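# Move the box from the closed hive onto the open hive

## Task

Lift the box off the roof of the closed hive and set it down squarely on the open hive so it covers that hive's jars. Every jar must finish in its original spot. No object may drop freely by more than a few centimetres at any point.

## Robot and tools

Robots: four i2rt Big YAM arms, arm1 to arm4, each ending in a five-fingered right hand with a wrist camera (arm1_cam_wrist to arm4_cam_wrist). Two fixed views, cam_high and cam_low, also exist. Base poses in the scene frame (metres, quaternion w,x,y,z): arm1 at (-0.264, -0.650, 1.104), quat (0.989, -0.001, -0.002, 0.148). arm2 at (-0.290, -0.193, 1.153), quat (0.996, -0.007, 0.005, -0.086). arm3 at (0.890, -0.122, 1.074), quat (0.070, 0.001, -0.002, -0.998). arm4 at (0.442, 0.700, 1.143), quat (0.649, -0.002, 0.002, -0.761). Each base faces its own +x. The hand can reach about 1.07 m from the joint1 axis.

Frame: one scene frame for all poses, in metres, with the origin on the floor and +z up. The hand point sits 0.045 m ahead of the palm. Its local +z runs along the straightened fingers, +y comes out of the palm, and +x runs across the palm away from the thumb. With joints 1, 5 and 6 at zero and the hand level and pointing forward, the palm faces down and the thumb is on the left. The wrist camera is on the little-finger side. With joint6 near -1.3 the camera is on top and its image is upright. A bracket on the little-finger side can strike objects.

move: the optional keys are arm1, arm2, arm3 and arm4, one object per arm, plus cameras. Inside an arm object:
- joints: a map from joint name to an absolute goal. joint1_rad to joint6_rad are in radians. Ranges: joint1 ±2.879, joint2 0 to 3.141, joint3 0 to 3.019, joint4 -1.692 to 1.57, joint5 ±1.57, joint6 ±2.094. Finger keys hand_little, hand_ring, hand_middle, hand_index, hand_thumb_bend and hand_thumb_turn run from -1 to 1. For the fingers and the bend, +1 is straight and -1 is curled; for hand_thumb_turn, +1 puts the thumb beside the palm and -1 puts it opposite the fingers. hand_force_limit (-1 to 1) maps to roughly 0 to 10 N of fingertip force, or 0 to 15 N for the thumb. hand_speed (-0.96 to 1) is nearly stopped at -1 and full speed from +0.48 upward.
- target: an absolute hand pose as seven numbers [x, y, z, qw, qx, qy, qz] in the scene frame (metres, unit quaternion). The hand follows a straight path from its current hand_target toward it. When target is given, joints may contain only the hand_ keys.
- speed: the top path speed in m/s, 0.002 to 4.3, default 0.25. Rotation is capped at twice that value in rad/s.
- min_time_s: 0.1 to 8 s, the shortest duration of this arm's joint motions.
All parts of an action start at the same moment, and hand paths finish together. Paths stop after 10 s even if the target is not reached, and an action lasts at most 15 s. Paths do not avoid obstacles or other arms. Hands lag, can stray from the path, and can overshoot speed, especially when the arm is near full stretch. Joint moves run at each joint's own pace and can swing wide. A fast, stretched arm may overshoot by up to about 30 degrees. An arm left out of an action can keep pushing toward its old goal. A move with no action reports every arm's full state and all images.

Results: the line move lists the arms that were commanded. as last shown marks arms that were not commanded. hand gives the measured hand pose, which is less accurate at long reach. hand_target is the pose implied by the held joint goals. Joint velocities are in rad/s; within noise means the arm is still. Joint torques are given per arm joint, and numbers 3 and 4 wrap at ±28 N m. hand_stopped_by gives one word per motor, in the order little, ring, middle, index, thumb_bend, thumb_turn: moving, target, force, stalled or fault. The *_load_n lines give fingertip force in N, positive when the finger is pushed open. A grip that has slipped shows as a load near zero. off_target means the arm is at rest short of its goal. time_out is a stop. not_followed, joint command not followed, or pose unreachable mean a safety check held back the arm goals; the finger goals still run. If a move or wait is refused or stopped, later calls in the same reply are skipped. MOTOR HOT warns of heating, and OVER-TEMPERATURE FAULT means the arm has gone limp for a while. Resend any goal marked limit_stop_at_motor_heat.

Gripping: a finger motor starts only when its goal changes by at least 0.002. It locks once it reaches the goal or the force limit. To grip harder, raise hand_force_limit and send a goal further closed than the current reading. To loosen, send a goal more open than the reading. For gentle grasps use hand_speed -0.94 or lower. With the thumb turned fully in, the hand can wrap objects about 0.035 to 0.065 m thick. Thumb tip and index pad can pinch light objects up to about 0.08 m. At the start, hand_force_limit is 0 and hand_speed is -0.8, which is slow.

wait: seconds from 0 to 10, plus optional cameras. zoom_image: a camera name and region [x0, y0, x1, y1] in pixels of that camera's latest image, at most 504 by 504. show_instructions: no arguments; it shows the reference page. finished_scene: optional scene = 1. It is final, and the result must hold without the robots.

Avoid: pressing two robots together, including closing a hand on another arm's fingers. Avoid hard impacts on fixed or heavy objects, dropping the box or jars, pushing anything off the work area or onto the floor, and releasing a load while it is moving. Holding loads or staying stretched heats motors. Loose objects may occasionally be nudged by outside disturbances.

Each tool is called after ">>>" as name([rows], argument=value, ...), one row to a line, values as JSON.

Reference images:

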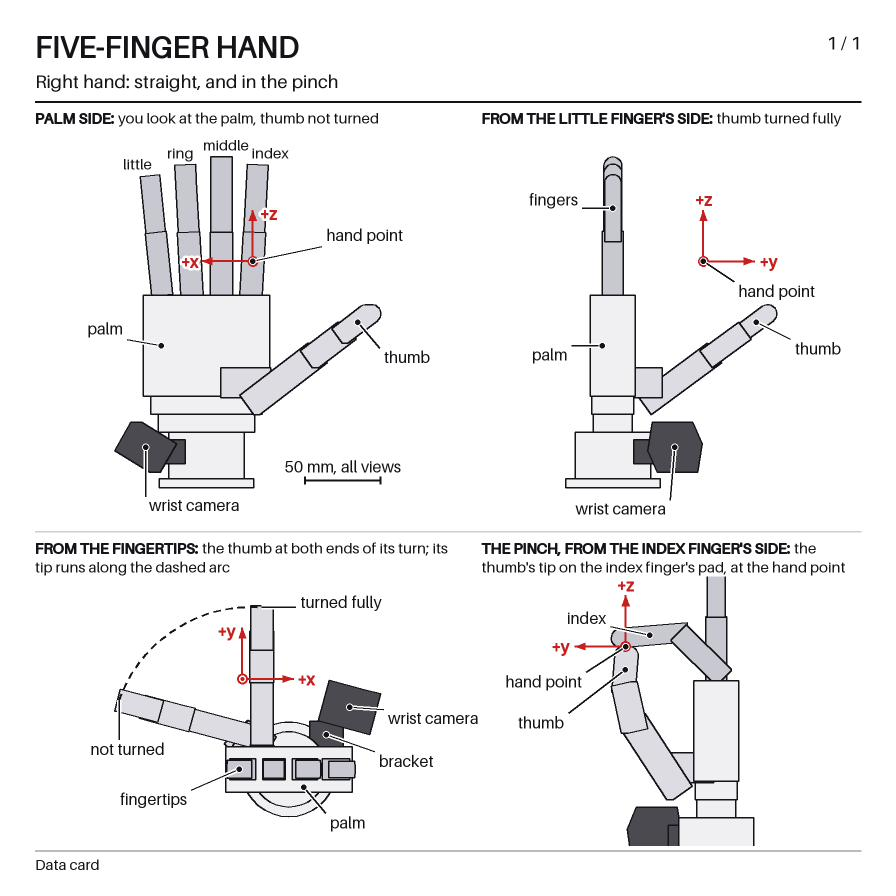

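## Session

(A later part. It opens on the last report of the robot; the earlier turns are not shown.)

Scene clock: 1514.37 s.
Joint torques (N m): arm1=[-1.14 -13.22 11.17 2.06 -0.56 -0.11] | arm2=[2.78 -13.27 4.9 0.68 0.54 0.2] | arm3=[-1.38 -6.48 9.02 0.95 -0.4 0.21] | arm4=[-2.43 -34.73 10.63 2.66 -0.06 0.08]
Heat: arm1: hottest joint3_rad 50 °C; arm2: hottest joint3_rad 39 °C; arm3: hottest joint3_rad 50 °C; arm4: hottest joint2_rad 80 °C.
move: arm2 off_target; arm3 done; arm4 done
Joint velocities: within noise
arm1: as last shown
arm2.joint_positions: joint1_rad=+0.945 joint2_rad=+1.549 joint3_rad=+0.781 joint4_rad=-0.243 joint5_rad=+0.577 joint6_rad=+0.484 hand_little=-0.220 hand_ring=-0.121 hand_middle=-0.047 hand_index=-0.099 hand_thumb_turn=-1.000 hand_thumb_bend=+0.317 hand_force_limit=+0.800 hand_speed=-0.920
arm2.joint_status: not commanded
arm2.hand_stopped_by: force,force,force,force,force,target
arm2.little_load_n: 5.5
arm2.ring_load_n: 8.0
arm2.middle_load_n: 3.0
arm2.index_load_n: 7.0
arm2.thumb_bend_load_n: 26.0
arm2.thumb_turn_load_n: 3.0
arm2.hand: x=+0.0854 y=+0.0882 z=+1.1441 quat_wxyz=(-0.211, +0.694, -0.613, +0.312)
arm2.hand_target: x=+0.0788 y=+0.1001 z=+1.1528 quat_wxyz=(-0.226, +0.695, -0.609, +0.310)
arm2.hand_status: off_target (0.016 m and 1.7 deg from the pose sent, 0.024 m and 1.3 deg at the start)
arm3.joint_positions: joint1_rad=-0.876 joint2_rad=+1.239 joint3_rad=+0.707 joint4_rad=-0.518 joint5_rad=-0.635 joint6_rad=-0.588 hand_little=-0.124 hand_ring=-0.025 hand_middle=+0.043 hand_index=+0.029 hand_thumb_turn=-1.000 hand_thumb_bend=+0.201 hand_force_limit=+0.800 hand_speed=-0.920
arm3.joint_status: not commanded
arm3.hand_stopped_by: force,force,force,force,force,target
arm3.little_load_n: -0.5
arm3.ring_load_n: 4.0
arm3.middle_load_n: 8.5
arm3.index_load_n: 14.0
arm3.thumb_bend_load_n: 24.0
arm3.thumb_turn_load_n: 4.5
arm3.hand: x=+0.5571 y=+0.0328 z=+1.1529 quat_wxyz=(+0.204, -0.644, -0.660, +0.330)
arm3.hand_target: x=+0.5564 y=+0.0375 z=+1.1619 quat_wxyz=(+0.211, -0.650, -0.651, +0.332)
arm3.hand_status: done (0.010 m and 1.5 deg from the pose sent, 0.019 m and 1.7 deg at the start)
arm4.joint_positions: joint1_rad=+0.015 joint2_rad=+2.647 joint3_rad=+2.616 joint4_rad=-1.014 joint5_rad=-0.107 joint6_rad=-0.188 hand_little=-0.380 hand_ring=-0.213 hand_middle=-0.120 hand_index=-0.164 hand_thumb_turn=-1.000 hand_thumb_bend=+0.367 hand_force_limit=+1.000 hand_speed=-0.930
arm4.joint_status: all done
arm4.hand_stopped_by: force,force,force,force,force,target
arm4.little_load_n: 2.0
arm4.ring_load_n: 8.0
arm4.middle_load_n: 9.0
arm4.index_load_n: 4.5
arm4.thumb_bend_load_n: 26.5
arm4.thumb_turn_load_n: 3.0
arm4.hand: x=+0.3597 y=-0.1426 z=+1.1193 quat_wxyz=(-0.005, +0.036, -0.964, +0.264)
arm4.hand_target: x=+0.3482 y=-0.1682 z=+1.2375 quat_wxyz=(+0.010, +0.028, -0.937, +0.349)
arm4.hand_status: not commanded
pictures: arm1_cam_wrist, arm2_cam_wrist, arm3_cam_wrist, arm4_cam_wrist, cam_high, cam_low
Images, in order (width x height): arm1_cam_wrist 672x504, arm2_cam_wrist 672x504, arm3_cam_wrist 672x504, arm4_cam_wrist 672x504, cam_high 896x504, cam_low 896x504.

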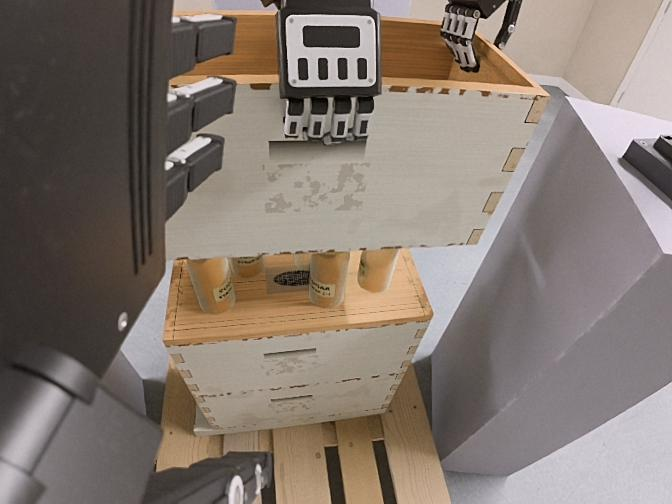

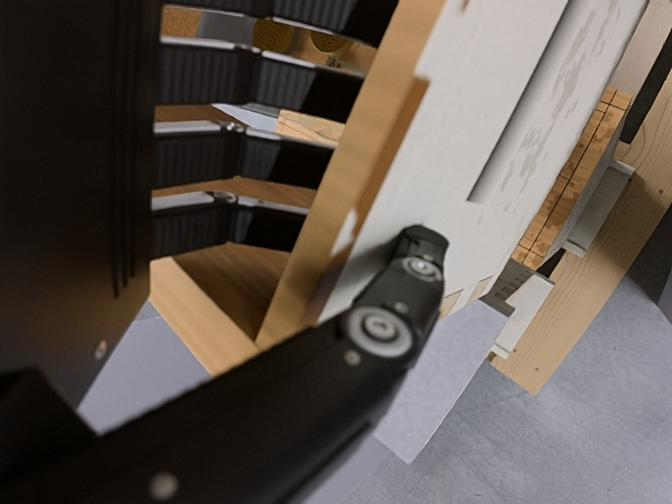

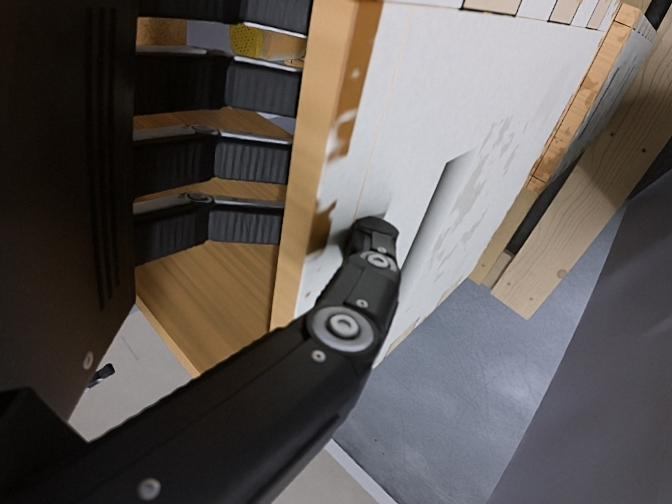

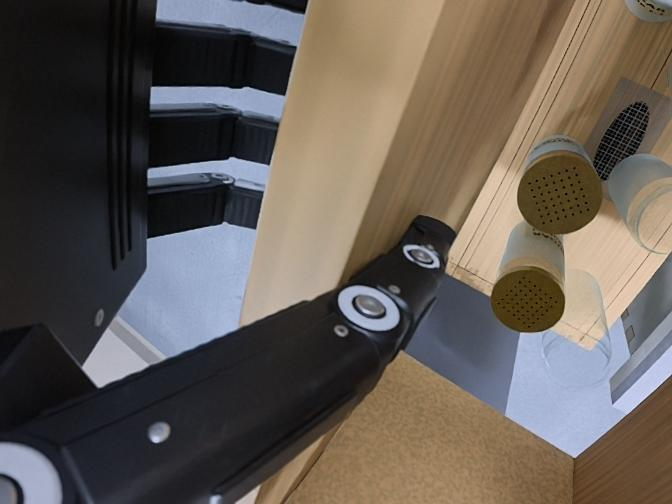

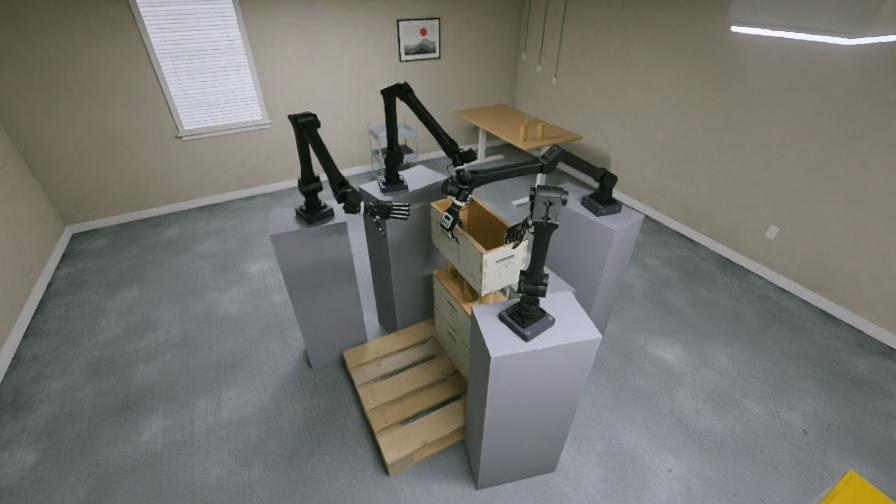

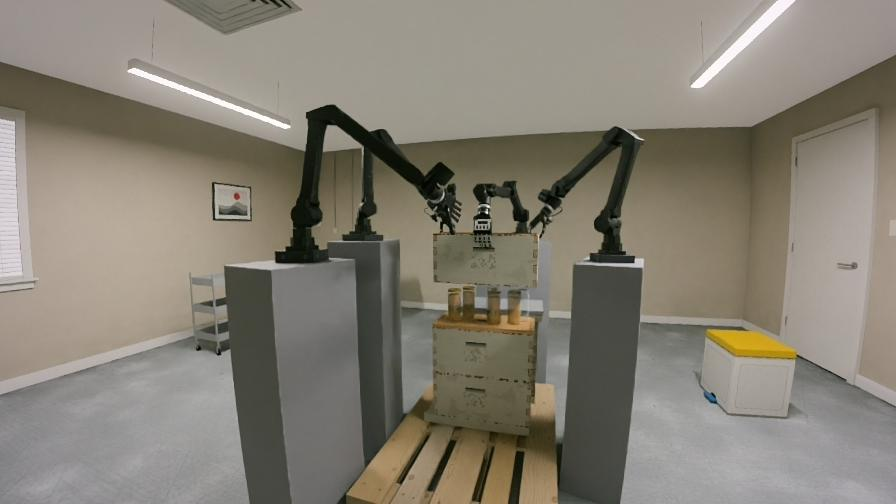

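>>> move(arm2={"target":[0.0708,0.1091,1.141,0.2256,-0.6945,0.6088,-0.3101],"speed":0.03}, arm3={"target":[0.5494,0.0465,1.150,0.2111,-0.6499,-0.6507,0.3315],"speed":0.03}, arm4={"joints":{"joint1_rad":-0.004,"joint2_rad":2.467,"joint3_rad":2.499,"joint4_rad":-0.896},"min_time_s":1.2}, cameras=["cam_high","cam_low","arm3_cam_wrist","arm2_cam_wrist","arm4_cam_wrist","arm1_cam_wrist"])

>>> zoom_image(camera="arm4_cam_wrist", region=[360, 0, 672, 504])

>>> zoom_image(camera="cam_low", region=[420, 225, 550, 355])

>>> zoom_image(camera="cam_high", region=[425, 190, 545, 310])

>>> zoom_image(camera="arm1_cam_wrist", region=[150, 40, 580, 450])

Scene clock: 1547.97 s.
Joint torques (N m): arm1=[-1.03 -13.33 11.23 1.99 -0.57 -0.14] | arm2=[2.9 -13.22 4.6 0.57 0.51 0.18] | arm3=[-1.73 -6.65 9.4 0.69 -0.54 0.14] | arm4=[-2.2 -34.32 10.41 1.95 -0.13 0.11]
Heat: arm1: hottest joint3_rad 50 °C; arm2: hottest joint2_rad 39 °C; arm3: hottest joint3_rad 50 °C; arm4: hottest joint2_rad 73 °C.
move: arm2 off_target; arm3 off_target; arm4 done
Joint velocities: within noise
arm1: as last shown
arm2.joint_positions: joint1_rad=+0.975 joint2_rad=+1.578 joint3_rad=+0.778 joint4_rad=-0.222 joint5_rad=+0.594 joint6_rad=+0.515 hand_little=-0.220 hand_ring=-0.121 hand_middle=-0.047 hand_index=-0.099 hand_thumb_turn=-1.000 hand_thumb_bend=+0.317 hand_force_limit=+0.800 hand_speed=-0.920
arm2.joint_status: not commanded
arm2.hand_stopped_by: force,force,force,force,force,target
arm2.little_load_n: 5.5
arm2.ring_load_n: 7.5
arm2.middle_load_n: 3.0
arm2.index_load_n: 8.5
arm2.thumb_bend_load_n: 24.5
arm2.thumb_turn_load_n: 4.0
arm2.hand: x=+0.0786 y=+0.0984 z=+1.1336 quat_wxyz=(-0.214, +0.693, -0.613, +0.313)
arm2.hand_target: x=+0.0709 y=+0.1089 z=+1.1407 quat_wxyz=(-0.226, +0.695, -0.609, +0.310)
arm2.hand_status: off_target (0.015 m and 1.5 deg from the pose sent, 0.026 m and 1.7 deg at the start)
arm3.joint_positions: joint1_rad=-0.876 joint2_rad=+1.288 joint3_rad=+0.707 joint4_rad=-0.471 joint5_rad=-0.633 joint6_rad=-0.586 hand_little=-0.124 hand_ring=-0.025 hand_middle=+0.043 hand_index=+0.029 hand_thumb_turn=-1.000 hand_thumb_bend=+0.201 hand_force_limit=+0.800 hand_speed=-0.920
arm3.joint_status: not commanded
arm3.hand_stopped_by: force,force,force,force,force,target
arm3.little_load_n: 0.0
arm3.ring_load_n: 3.5
arm3.middle_load_n: 8.5
arm3.index_load_n: 14.5
arm3.thumb_bend_load_n: 25.0
arm3.thumb_turn_load_n: 5.0
arm3.hand: x=+0.5510 y=+0.0386 z=+1.1393 quat_wxyz=(+0.203, -0.645, -0.659, +0.329)
arm3.hand_target: x=+0.5494 y=+0.0465 z=+1.1499 quat_wxyz=(+0.211, -0.650, -0.651, +0.331)
arm3.hand_status: off_target (0.013 m and 1.5 deg from the pose sent, 0.016 m and 1.5 deg at the start)
arm4.joint_positions: joint1_rad=+0.005 joint2_rad=+2.589 joint3_rad=+2.471 joint4_rad=-0.913 joint5_rad=-0.107 joint6_rad=-0.194 hand_little=-0.380 hand_ring=-0.213 hand_middle=-0.120 hand_index=-0.164 hand_thumb_turn=-1.000 hand_thumb_bend=+0.367 hand_force_limit=+1.000 hand_speed=-0.930
arm4.joint_status: all done
arm4.hand_stopped_by: force,force,force,force,force,target
arm4.little_load_n: 3.0
arm4.ring_load_n: 8.5
arm4.middle_load_n: 9.5
arm4.index_load_n: 5.5
arm4.thumb_bend_load_n: 25.5
arm4.thumb_turn_load_n: 4.0
arm4.hand: x=+0.3519 y=-0.1352 z=+1.1080 quat_wxyz=(-0.002, +0.034, -0.962, +0.271)
arm4.hand_target: x=+0.3422 y=-0.1596 z=+1.2255 quat_wxyz=(+0.011, +0.024, -0.937, +0.349)
arm4.hand_status: not commanded
pictures: arm1_cam_wrist, arm2_cam_wrist, arm3_cam_wrist, arm4_cam_wrist, cam_high, cam_low
Images, in order (width x height): arm1_cam_wrist 672x504, arm2_cam_wrist 672x504, arm3_cam_wrist 672x504, arm4_cam_wrist 672x504, cam_high 896x504, cam_low 896x504.

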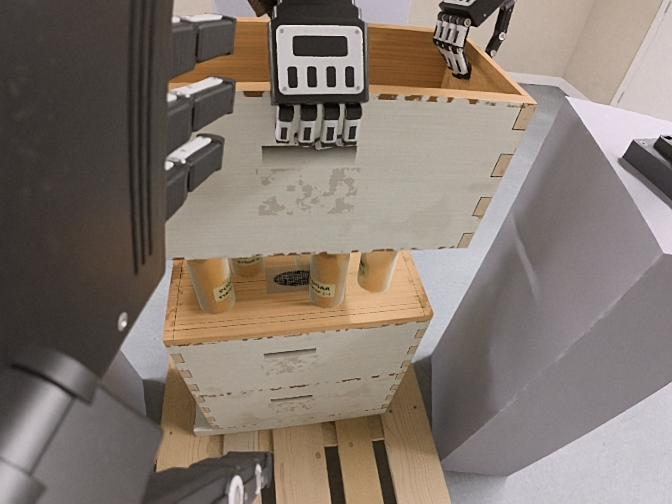

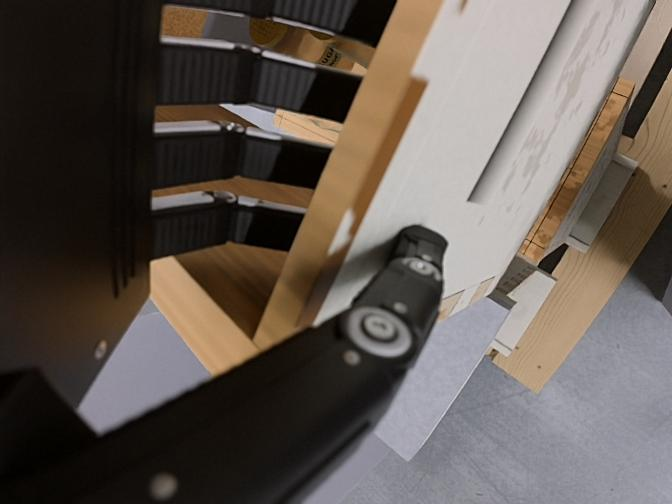

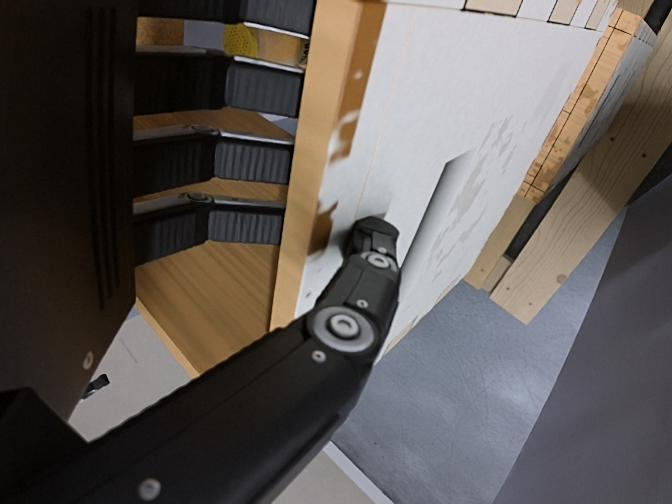

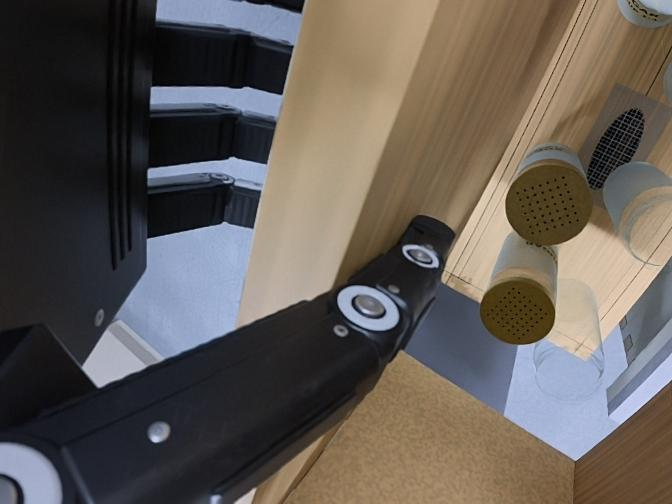

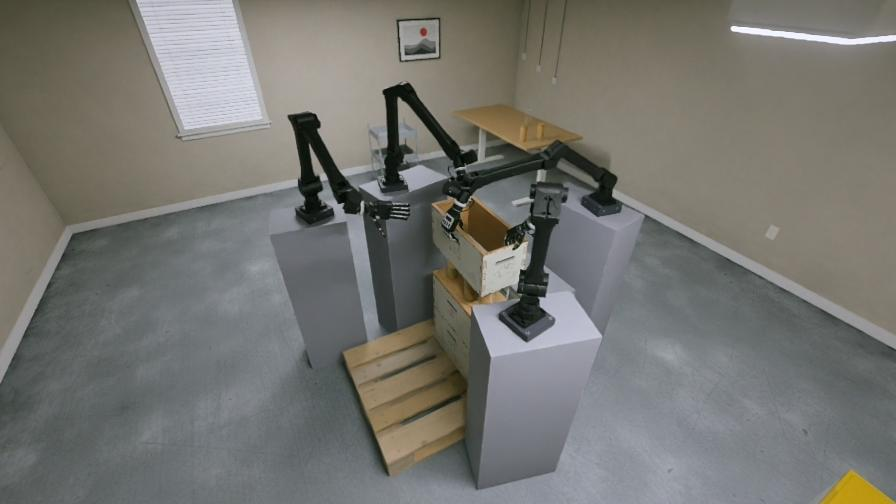

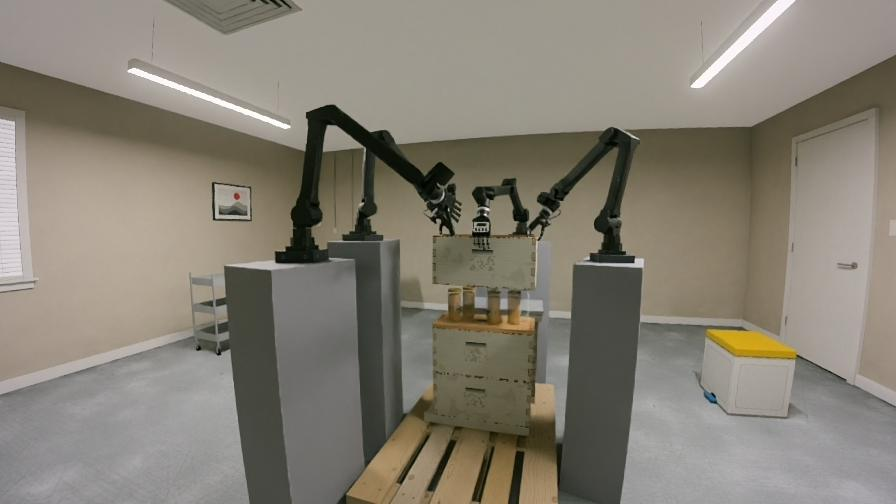

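Scaled by 1.000.

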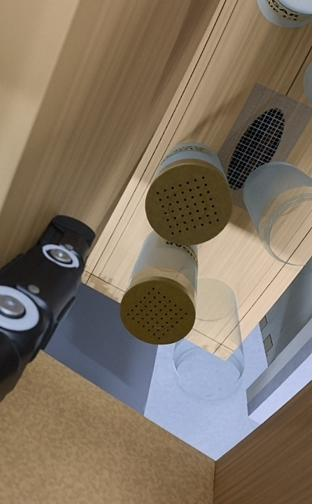

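Scaled by 3.877 from the camera's image (finer frame: 1280x720).

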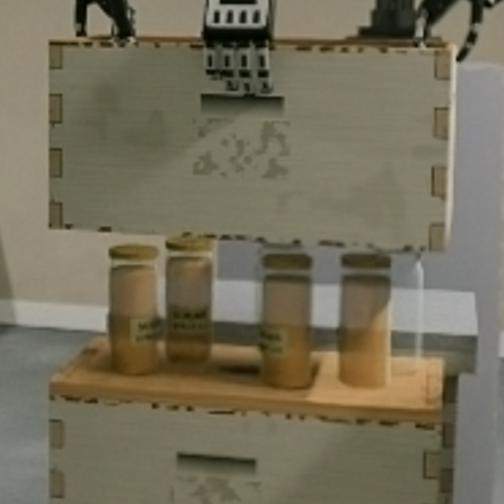

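Scaled by 4.200 from the camera's image (finer frame: 1280x720).

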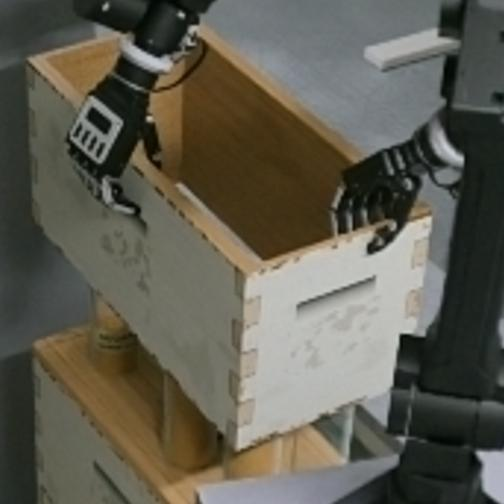

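Scaled by 1.172 from the camera's image (finer frame: 960x720).

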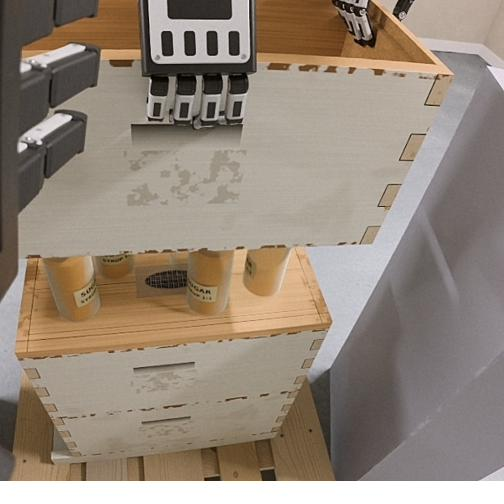

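>>> move(arm2={"target":[0.0708,0.1080,1.101,0.2256,-0.6945,0.6088,-0.3101],"speed":0.03}, arm3={"target":[0.5494,0.0460,1.116,0.2111,-0.6499,-0.6507,0.3315],"speed":0.03}, arm4={"joints":{"joint2_rad":2.504,"joint3_rad":2.474,"joint4_rad":-0.834},"min_time_s":1.4}, cameras=["cam_high","cam_low","arm3_cam_wrist","arm2_cam_wrist","arm4_cam_wrist","arm1_cam_wrist"])

>>> zoom_image(camera="arm4_cam_wrist", region=[360, 0, 672, 504])

>>> zoom_image(camera="cam_low", region=[420, 225, 550, 355])

>>> zoom_image(camera="cam_high", region=[425, 200, 545, 320])

>>> zoom_image(camera="arm1_cam_wrist", region=[150, 40, 580, 450])

Scene clock: 1578.57 s.
Joint torques (N m): arm1=[-1.32 -13.33 11.17 2.1 -0.56 -0.13] | arm2=[2.14 -13.1 3.73 0.96 0.36 0.17] | arm3=[-1.67 -6.71 7.64 1.21 -0.55 0.06] | arm4=[-1.38 -32.21 11.63 2.29 -0.11 0.12]
Heat: arm1: hottest joint3_rad 51 °C; arm2: hottest joint2_rad 39 °C; arm3: hottest joint3_rad 49 °C; arm4: hottest joint2_rad 71 °C.
move: arm2 off_target; arm3 done; arm4 done
Joint velocities: within noise
arm1: as last shown
arm2.joint_positions: joint1_rad=+0.982 joint2_rad=+1.665 joint3_rad=+0.751 joint4_rad=-0.105 joint5_rad=+0.598 joint6_rad=+0.515 hand_little=-0.220 hand_ring=-0.121 hand_middle=-0.047 hand_index=-0.099 hand_thumb_turn=-1.000 hand_thumb_bend=+0.317 hand_force_limit=+0.800 hand_speed=-0.920
arm2.joint_status: not commanded
arm2.hand_stopped_by: force,force,force,force,force,target
arm2.little_load_n: 1.5
arm2.ring_load_n: 5.5
arm2.middle_load_n: 3.5
arm2.index_load_n: 9.5
arm2.thumb_bend_load_n: 25.0
arm2.thumb_turn_load_n: 5.5
arm2.hand: x=+0.0770 y=+0.1001 z=+1.0978 quat_wxyz=(-0.216, +0.694, -0.611, +0.313)
arm2.hand_target: x=+0.0709 y=+0.1080 z=+1.1010 quat_wxyz=(-0.226, +0.695, -0.609, +0.310)
arm2.hand_status: off_target (0.011 m and 1.2 deg from the pose sent, 0.035 m and 1.5 deg at the start)
arm3.joint_positions: joint1_rad=-0.876 joint2_rad=+1.349 joint3_rad=+0.674 joint4_rad=-0.367 joint5_rad=-0.633 joint6_rad=-0.578 hand_little=-0.124 hand_ring=-0.025 hand_middle=+0.043 hand_index=+0.029 hand_thumb_turn=-1.000 hand_thumb_bend=+0.201 hand_force_limit=+0.800 hand_speed=-0.920
arm3.joint_status: not commanded
arm3.hand_stopped_by: force,force,force,force,force,target
arm3.little_load_n: 0.0
arm3.ring_load_n: 4.5
arm3.middle_load_n: 7.5
arm3.index_load_n: 12.0
arm3.thumb_bend_load_n: 23.5
arm3.thumb_turn_load_n: 1.5
arm3.hand: x=+0.5477 y=+0.0413 z=+1.1127 quat_wxyz=(+0.207, -0.646, -0.657, +0.330)
arm3.hand_target: x=+0.5494 y=+0.0459 z=+1.1159 quat_wxyz=(+0.211, -0.650, -0.651, +0.331)
arm3.hand_status: done (0.006 m and 1.0 deg from the pose sent, 0.025 m and 1.5 deg at the start)
arm4.joint_positions: joint1_rad=+0.004 joint2_rad=+2.600 joint3_rad=+2.428 joint4_rad=-0.854 joint5_rad=-0.107 joint6_rad=-0.194 hand_little=-0.379 hand_ring=-0.213 hand_middle=-0.120 hand_index=-0.164 hand_thumb_turn=-1.000 hand_thumb_bend=+0.367 hand_force_limit=+1.000 hand_speed=-0.930
arm4.joint_status: all done
arm4.hand_stopped_by: force,force,force,force,force,target
arm4.little_load_n: 3.0
arm4.ring_load_n: 9.5
arm4.middle_load_n: 11.0
arm4.index_load_n: 5.5
arm4.thumb_bend_load_n: 26.5
arm4.thumb_turn_load_n: 2.5
arm4.hand: x=+0.3505 y=-0.1348 z=+1.0838 quat_wxyz=(-0.001, +0.034, -0.961, +0.273)
arm4.hand_target: x=+0.3409 y=-0.1659 z=+1.1884 quat_wxyz=(+0.011, +0.024, -0.937, +0.348)
arm4.hand_status: not commanded
pictures: arm1_cam_wrist, arm2_cam_wrist, arm3_cam_wrist, arm4_cam_wrist, cam_high, cam_low
Images, in order (width x height): arm1_cam_wrist 672x504, arm2_cam_wrist 672x504, arm3_cam_wrist 672x504, arm4_cam_wrist 672x504, cam_high 896x504, cam_low 896x504.

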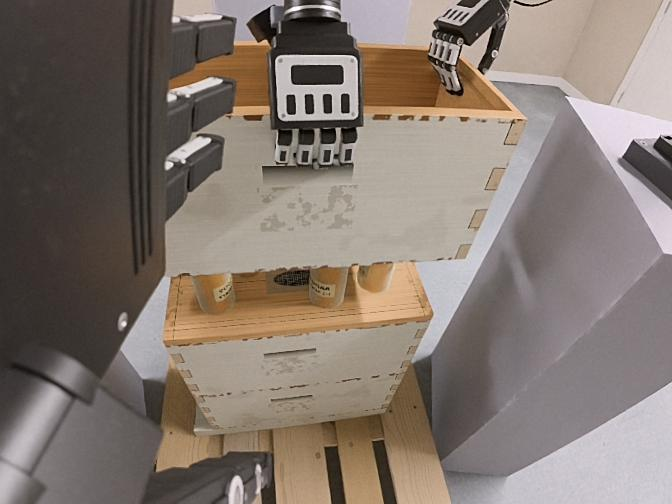

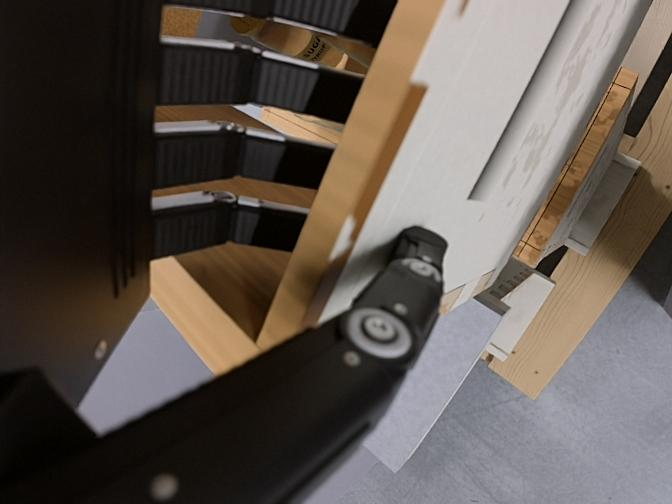

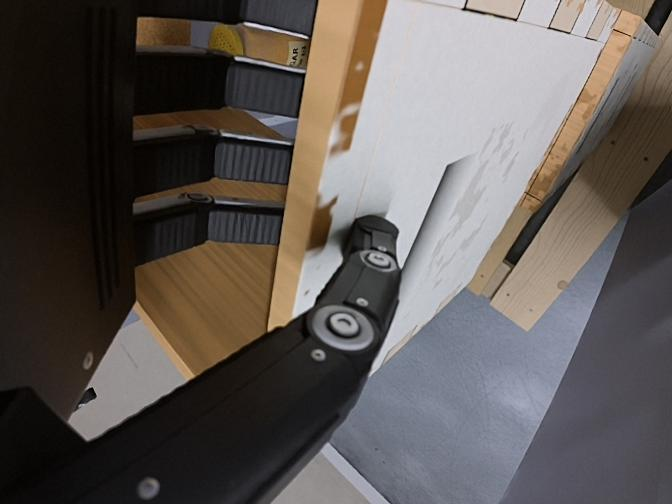

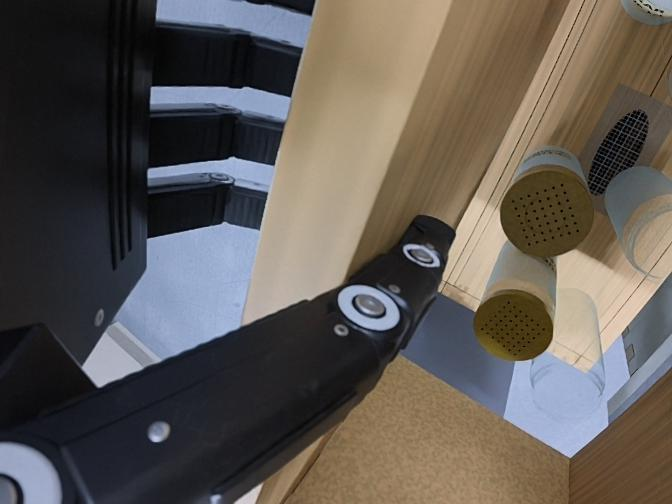

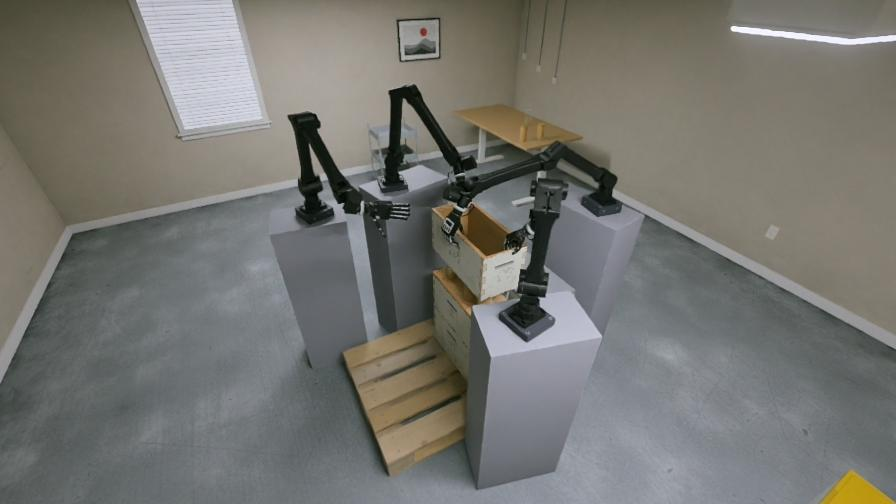

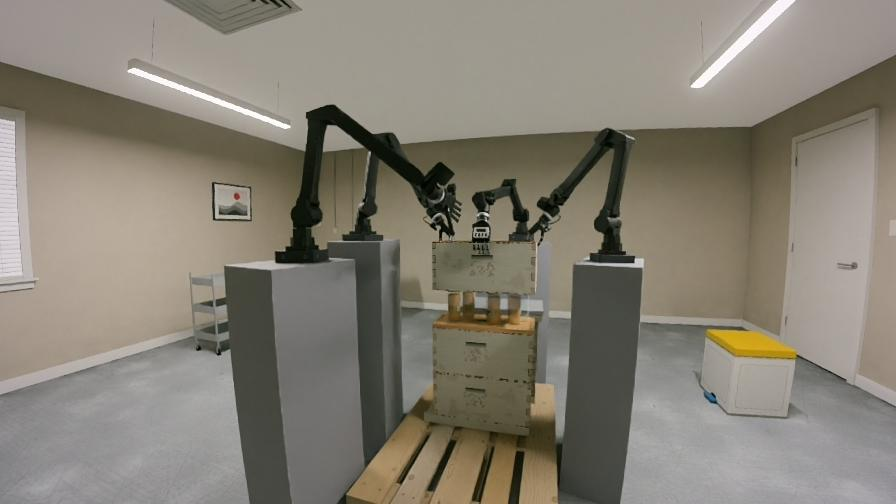

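Scaled by 1.000.

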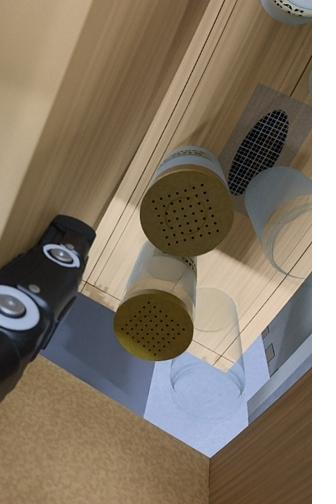

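Scaled by 3.877 from the camera's image (finer frame: 1280x720).

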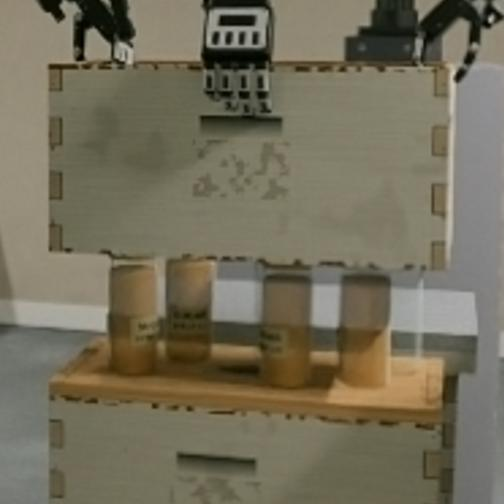

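Scaled by 4.200 from the camera's image (finer frame: 1280x720).

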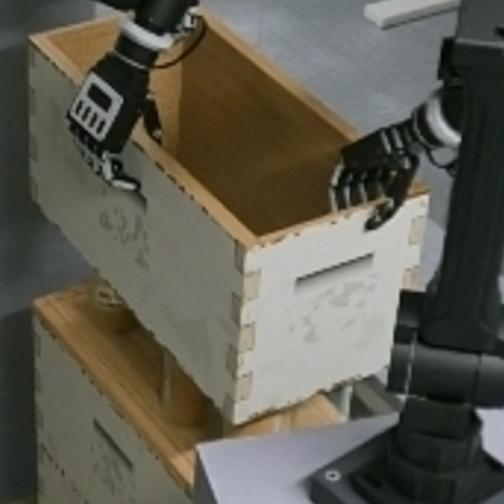

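Scaled by 1.172 from the camera's image (finer frame: 960x720).

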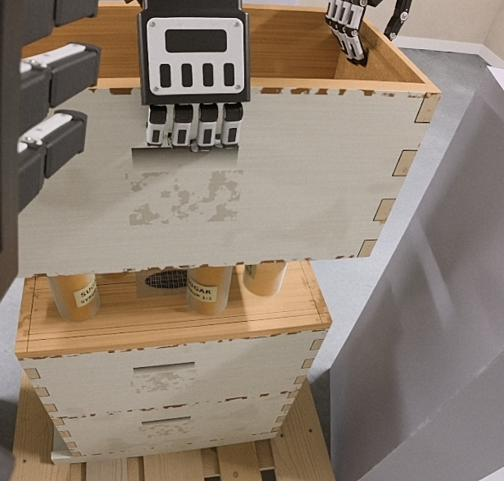

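>>> move(arm2={"target":[0.0708,0.1080,1.056,0.2256,-0.6945,0.6088,-0.3101],"speed":0.035}, arm3={"target":[0.5494,0.0460,1.071,0.2111,-0.6499,-0.6507,0.3315],"speed":0.035}, arm4={"joints":{"joint2_rad":2.559,"joint3_rad":2.472,"joint4_rad":-0.777},"min_time_s":1.3}, cameras=["cam_high","cam_low","arm3_cam_wrist","arm2_cam_wrist","arm4_cam_wrist","arm1_cam_wrist"])

>>> zoom_image(camera="arm4_cam_wrist", region=[360, 0, 672, 504])

>>> zoom_image(camera="cam_low", region=[420, 225, 550, 355])

>>> zoom_image(camera="cam_high", region=[425, 200, 545, 320])

>>> zoom_image(camera="arm1_cam_wrist", region=[150, 40, 580, 450])

Scene clock: 1592.80 s.
Joint torques (N m): arm1=[-1.14 -13.45 11.11 2.09 -0.53 -0.11] | arm2=[2.2 -13.57 2.91 1.01 0.32 0.17] | arm3=[-1.61 -7.24 6.49 1.29 -0.51 0.04] | arm4=[-2.32 -32.73 11.77 2.43 -0.15 0.1]
Heat: arm1: hottest joint3_rad 51 °C; arm2: hottest joint2_rad 39 °C; arm3: hottest joint3_rad 48 °C; arm4: hottest joint2_rad 71 °C.
move: arm2 off_target; arm3 done; arm4 done
Joint velocities: within noise
arm1: as last shown
arm1.index_load_n: -0.5
arm2.joint_positions: joint1_rad=+0.982 joint2_rad=+1.788 joint3_rad=+0.736 joint4_rad=+0.034 joint5_rad=+0.599 joint6_rad=+0.514 hand_little=-0.220 hand_ring=-0.121 hand_middle=-0.047 hand_index=-0.099 hand_thumb_turn=-1.000 hand_thumb_bend=+0.317 hand_force_limit=+0.800 hand_speed=-0.920
arm2.joint_status: not commanded
arm2.hand_stopped_by: force,force,force,force,force,target
arm2.little_load_n: 2.0
arm2.ring_load_n: 5.5
arm2.middle_load_n: 3.0
arm2.index_load_n: 10.0
arm2.thumb_bend_load_n: 24.5
arm2.thumb_turn_load_n: 5.5
arm2.hand: x=+0.0773 y=+0.0999 z=+1.0533 quat_wxyz=(-0.216, +0.694, -0.611, +0.314)
arm2.hand_target: x=+0.0709 y=+0.1078 z=+1.0559 quat_wxyz=(-0.225, +0.695, -0.609, +0.310)
arm2.hand_status: off_target (0.011 m and 1.2 deg from the pose sent, 0.043 m and 1.2 deg at the start)
arm3.joint_positions: joint1_rad=-0.876 joint2_rad=+1.457 joint3_rad=+0.625 joint4_rad=-0.208 joint5_rad=-0.634 joint6_rad=-0.576 hand_little=-0.124 hand_ring=-0.025 hand_middle=+0.043 hand_index=+0.029 hand_thumb_turn=-1.000 hand_thumb_bend=+0.201 hand_force_limit=+0.800 hand_speed=-0.920
arm3.joint_status: not commanded
arm3.hand_stopped_by: force,force,force,force,force,target
arm3.little_load_n: 0.0
arm3.ring_load_n: 4.0
arm3.middle_load_n: 7.0
arm3.index_load_n: 12.5
arm3.thumb_bend_load_n: 23.5
arm3.thumb_turn_load_n: 2.0
arm3.hand: x=+0.5470 y=+0.0414 z=+1.0688 quat_wxyz=(+0.207, -0.646, -0.656, +0.331)
arm3.hand_target: x=+0.5494 y=+0.0459 z=+1.0708 quat_wxyz=(+0.211, -0.650, -0.651, +0.331)
arm3.hand_status: done (0.006 m and 0.9 deg from the pose sent, 0.042 m and 1.0 deg at the start)
arm4.joint_positions: joint1_rad=+0.004 joint2_rad=+2.656 joint3_rad=+2.425 joint4_rad=-0.800 joint5_rad=-0.107 joint6_rad=-0.194 hand_little=-0.379 hand_ring=-0.213 hand_middle=-0.120 hand_index=-0.164 hand_thumb_turn=-1.000 hand_thumb_bend=+0.367 hand_force_limit=+1.000 hand_speed=-0.930
arm4.joint_status: all done
arm4.hand_stopped_by: force,force,force,force,force,target
arm4.little_load_n: 2.5
arm4.ring_load_n: 9.5
arm4.middle_load_n: 11.5
arm4.index_load_n: 5.5
arm4.thumb_bend_load_n: 26.5
arm4.thumb_turn_load_n: 3.0
arm4.hand: x=+0.3500 y=-0.1363 z=+1.0411 quat_wxyz=(-0.002, +0.034, -0.962, +0.271)
arm4.hand_target: x=+0.3394 y=-0.1735 z=+1.1482 quat_wxyz=(+0.011, +0.024, -0.937, +0.349)
arm4.hand_status: not commanded
pictures: arm1_cam_wrist, arm2_cam_wrist, arm3_cam_wrist, arm4_cam_wrist, cam_high, cam_low
Images, in order (width x height): arm1_cam_wrist 672x504, arm2_cam_wrist 672x504, arm3_cam_wrist 672x504, arm4_cam_wrist 672x504, cam_high 896x504, cam_low 896x504.

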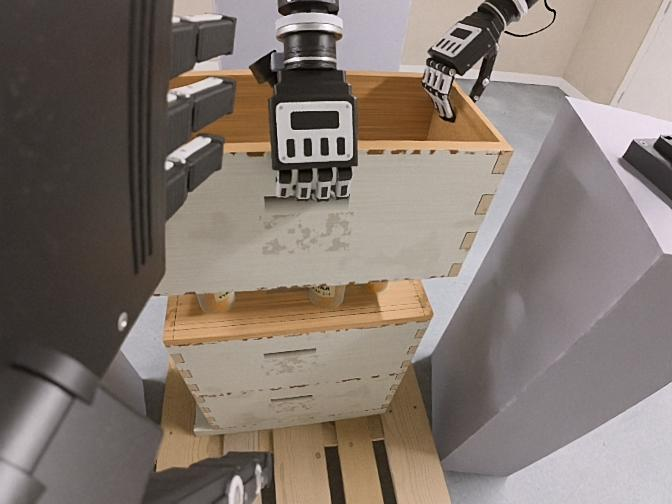

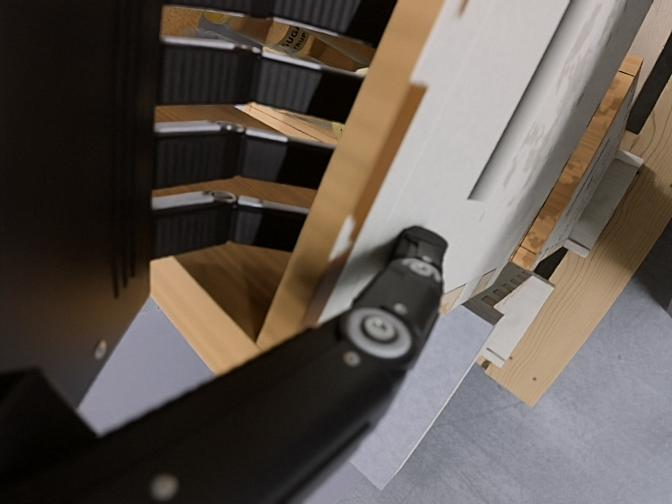

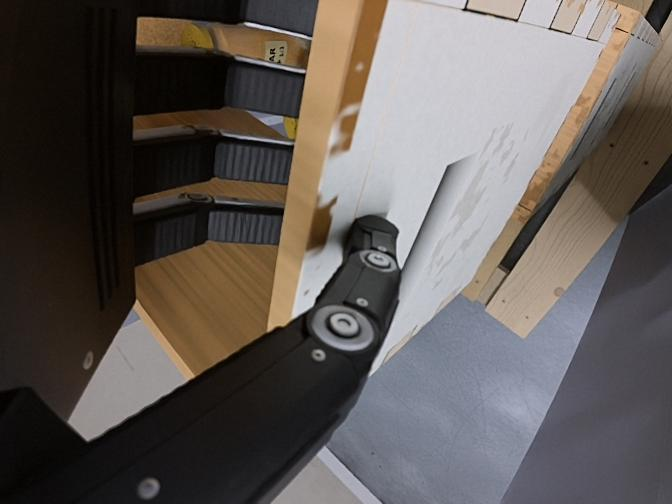

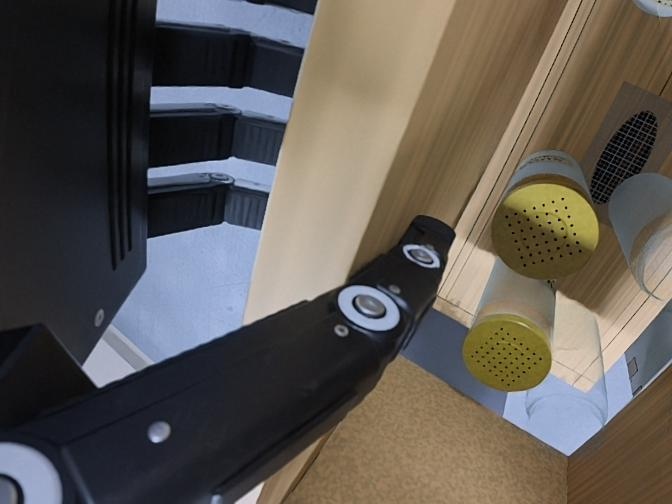

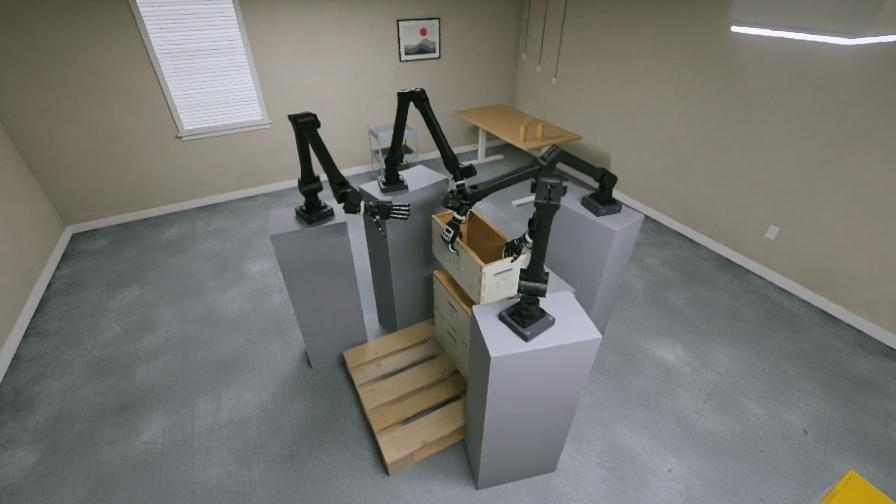

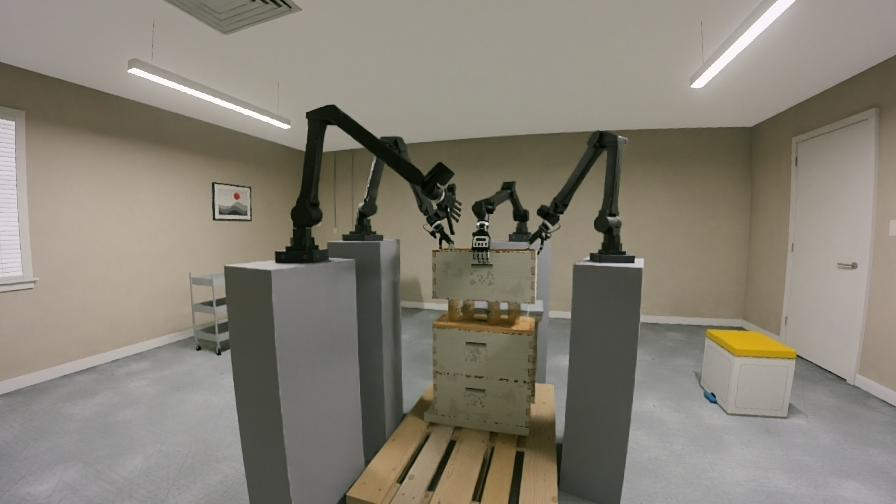

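Scaled by 1.000.

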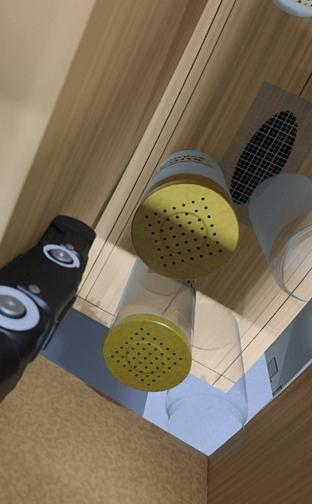

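Scaled by 3.877 from the camera's image (finer frame: 1280x720).

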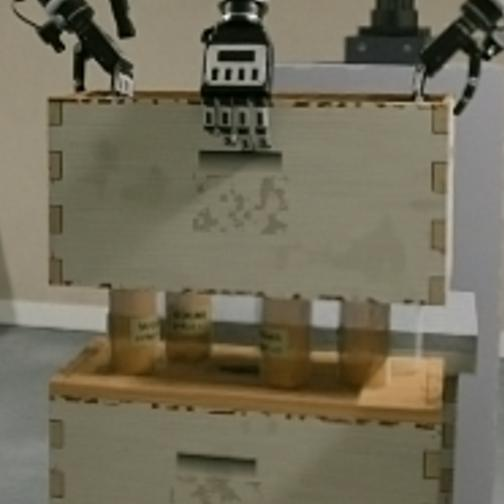

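Scaled by 4.200 from the camera's image (finer frame: 1280x720).

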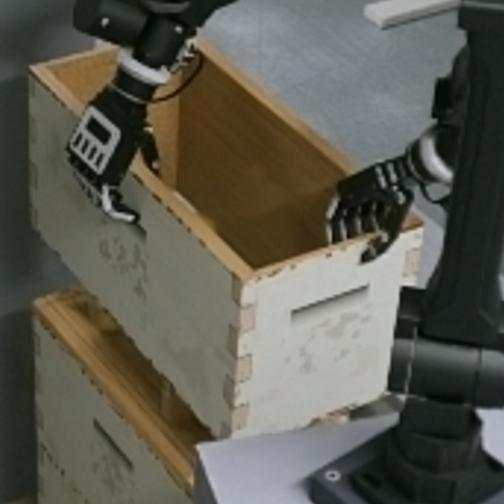

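Scaled by 1.172 from the camera's image (finer frame: 960x720).

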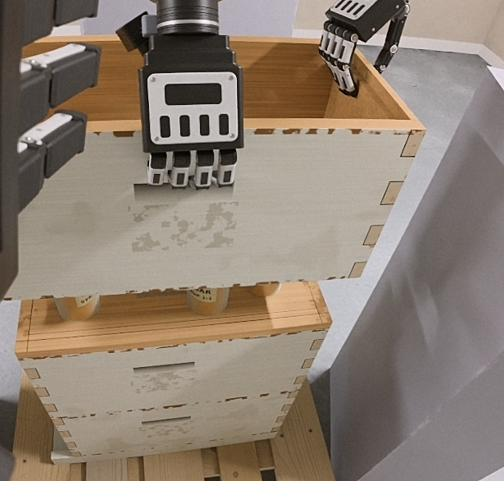

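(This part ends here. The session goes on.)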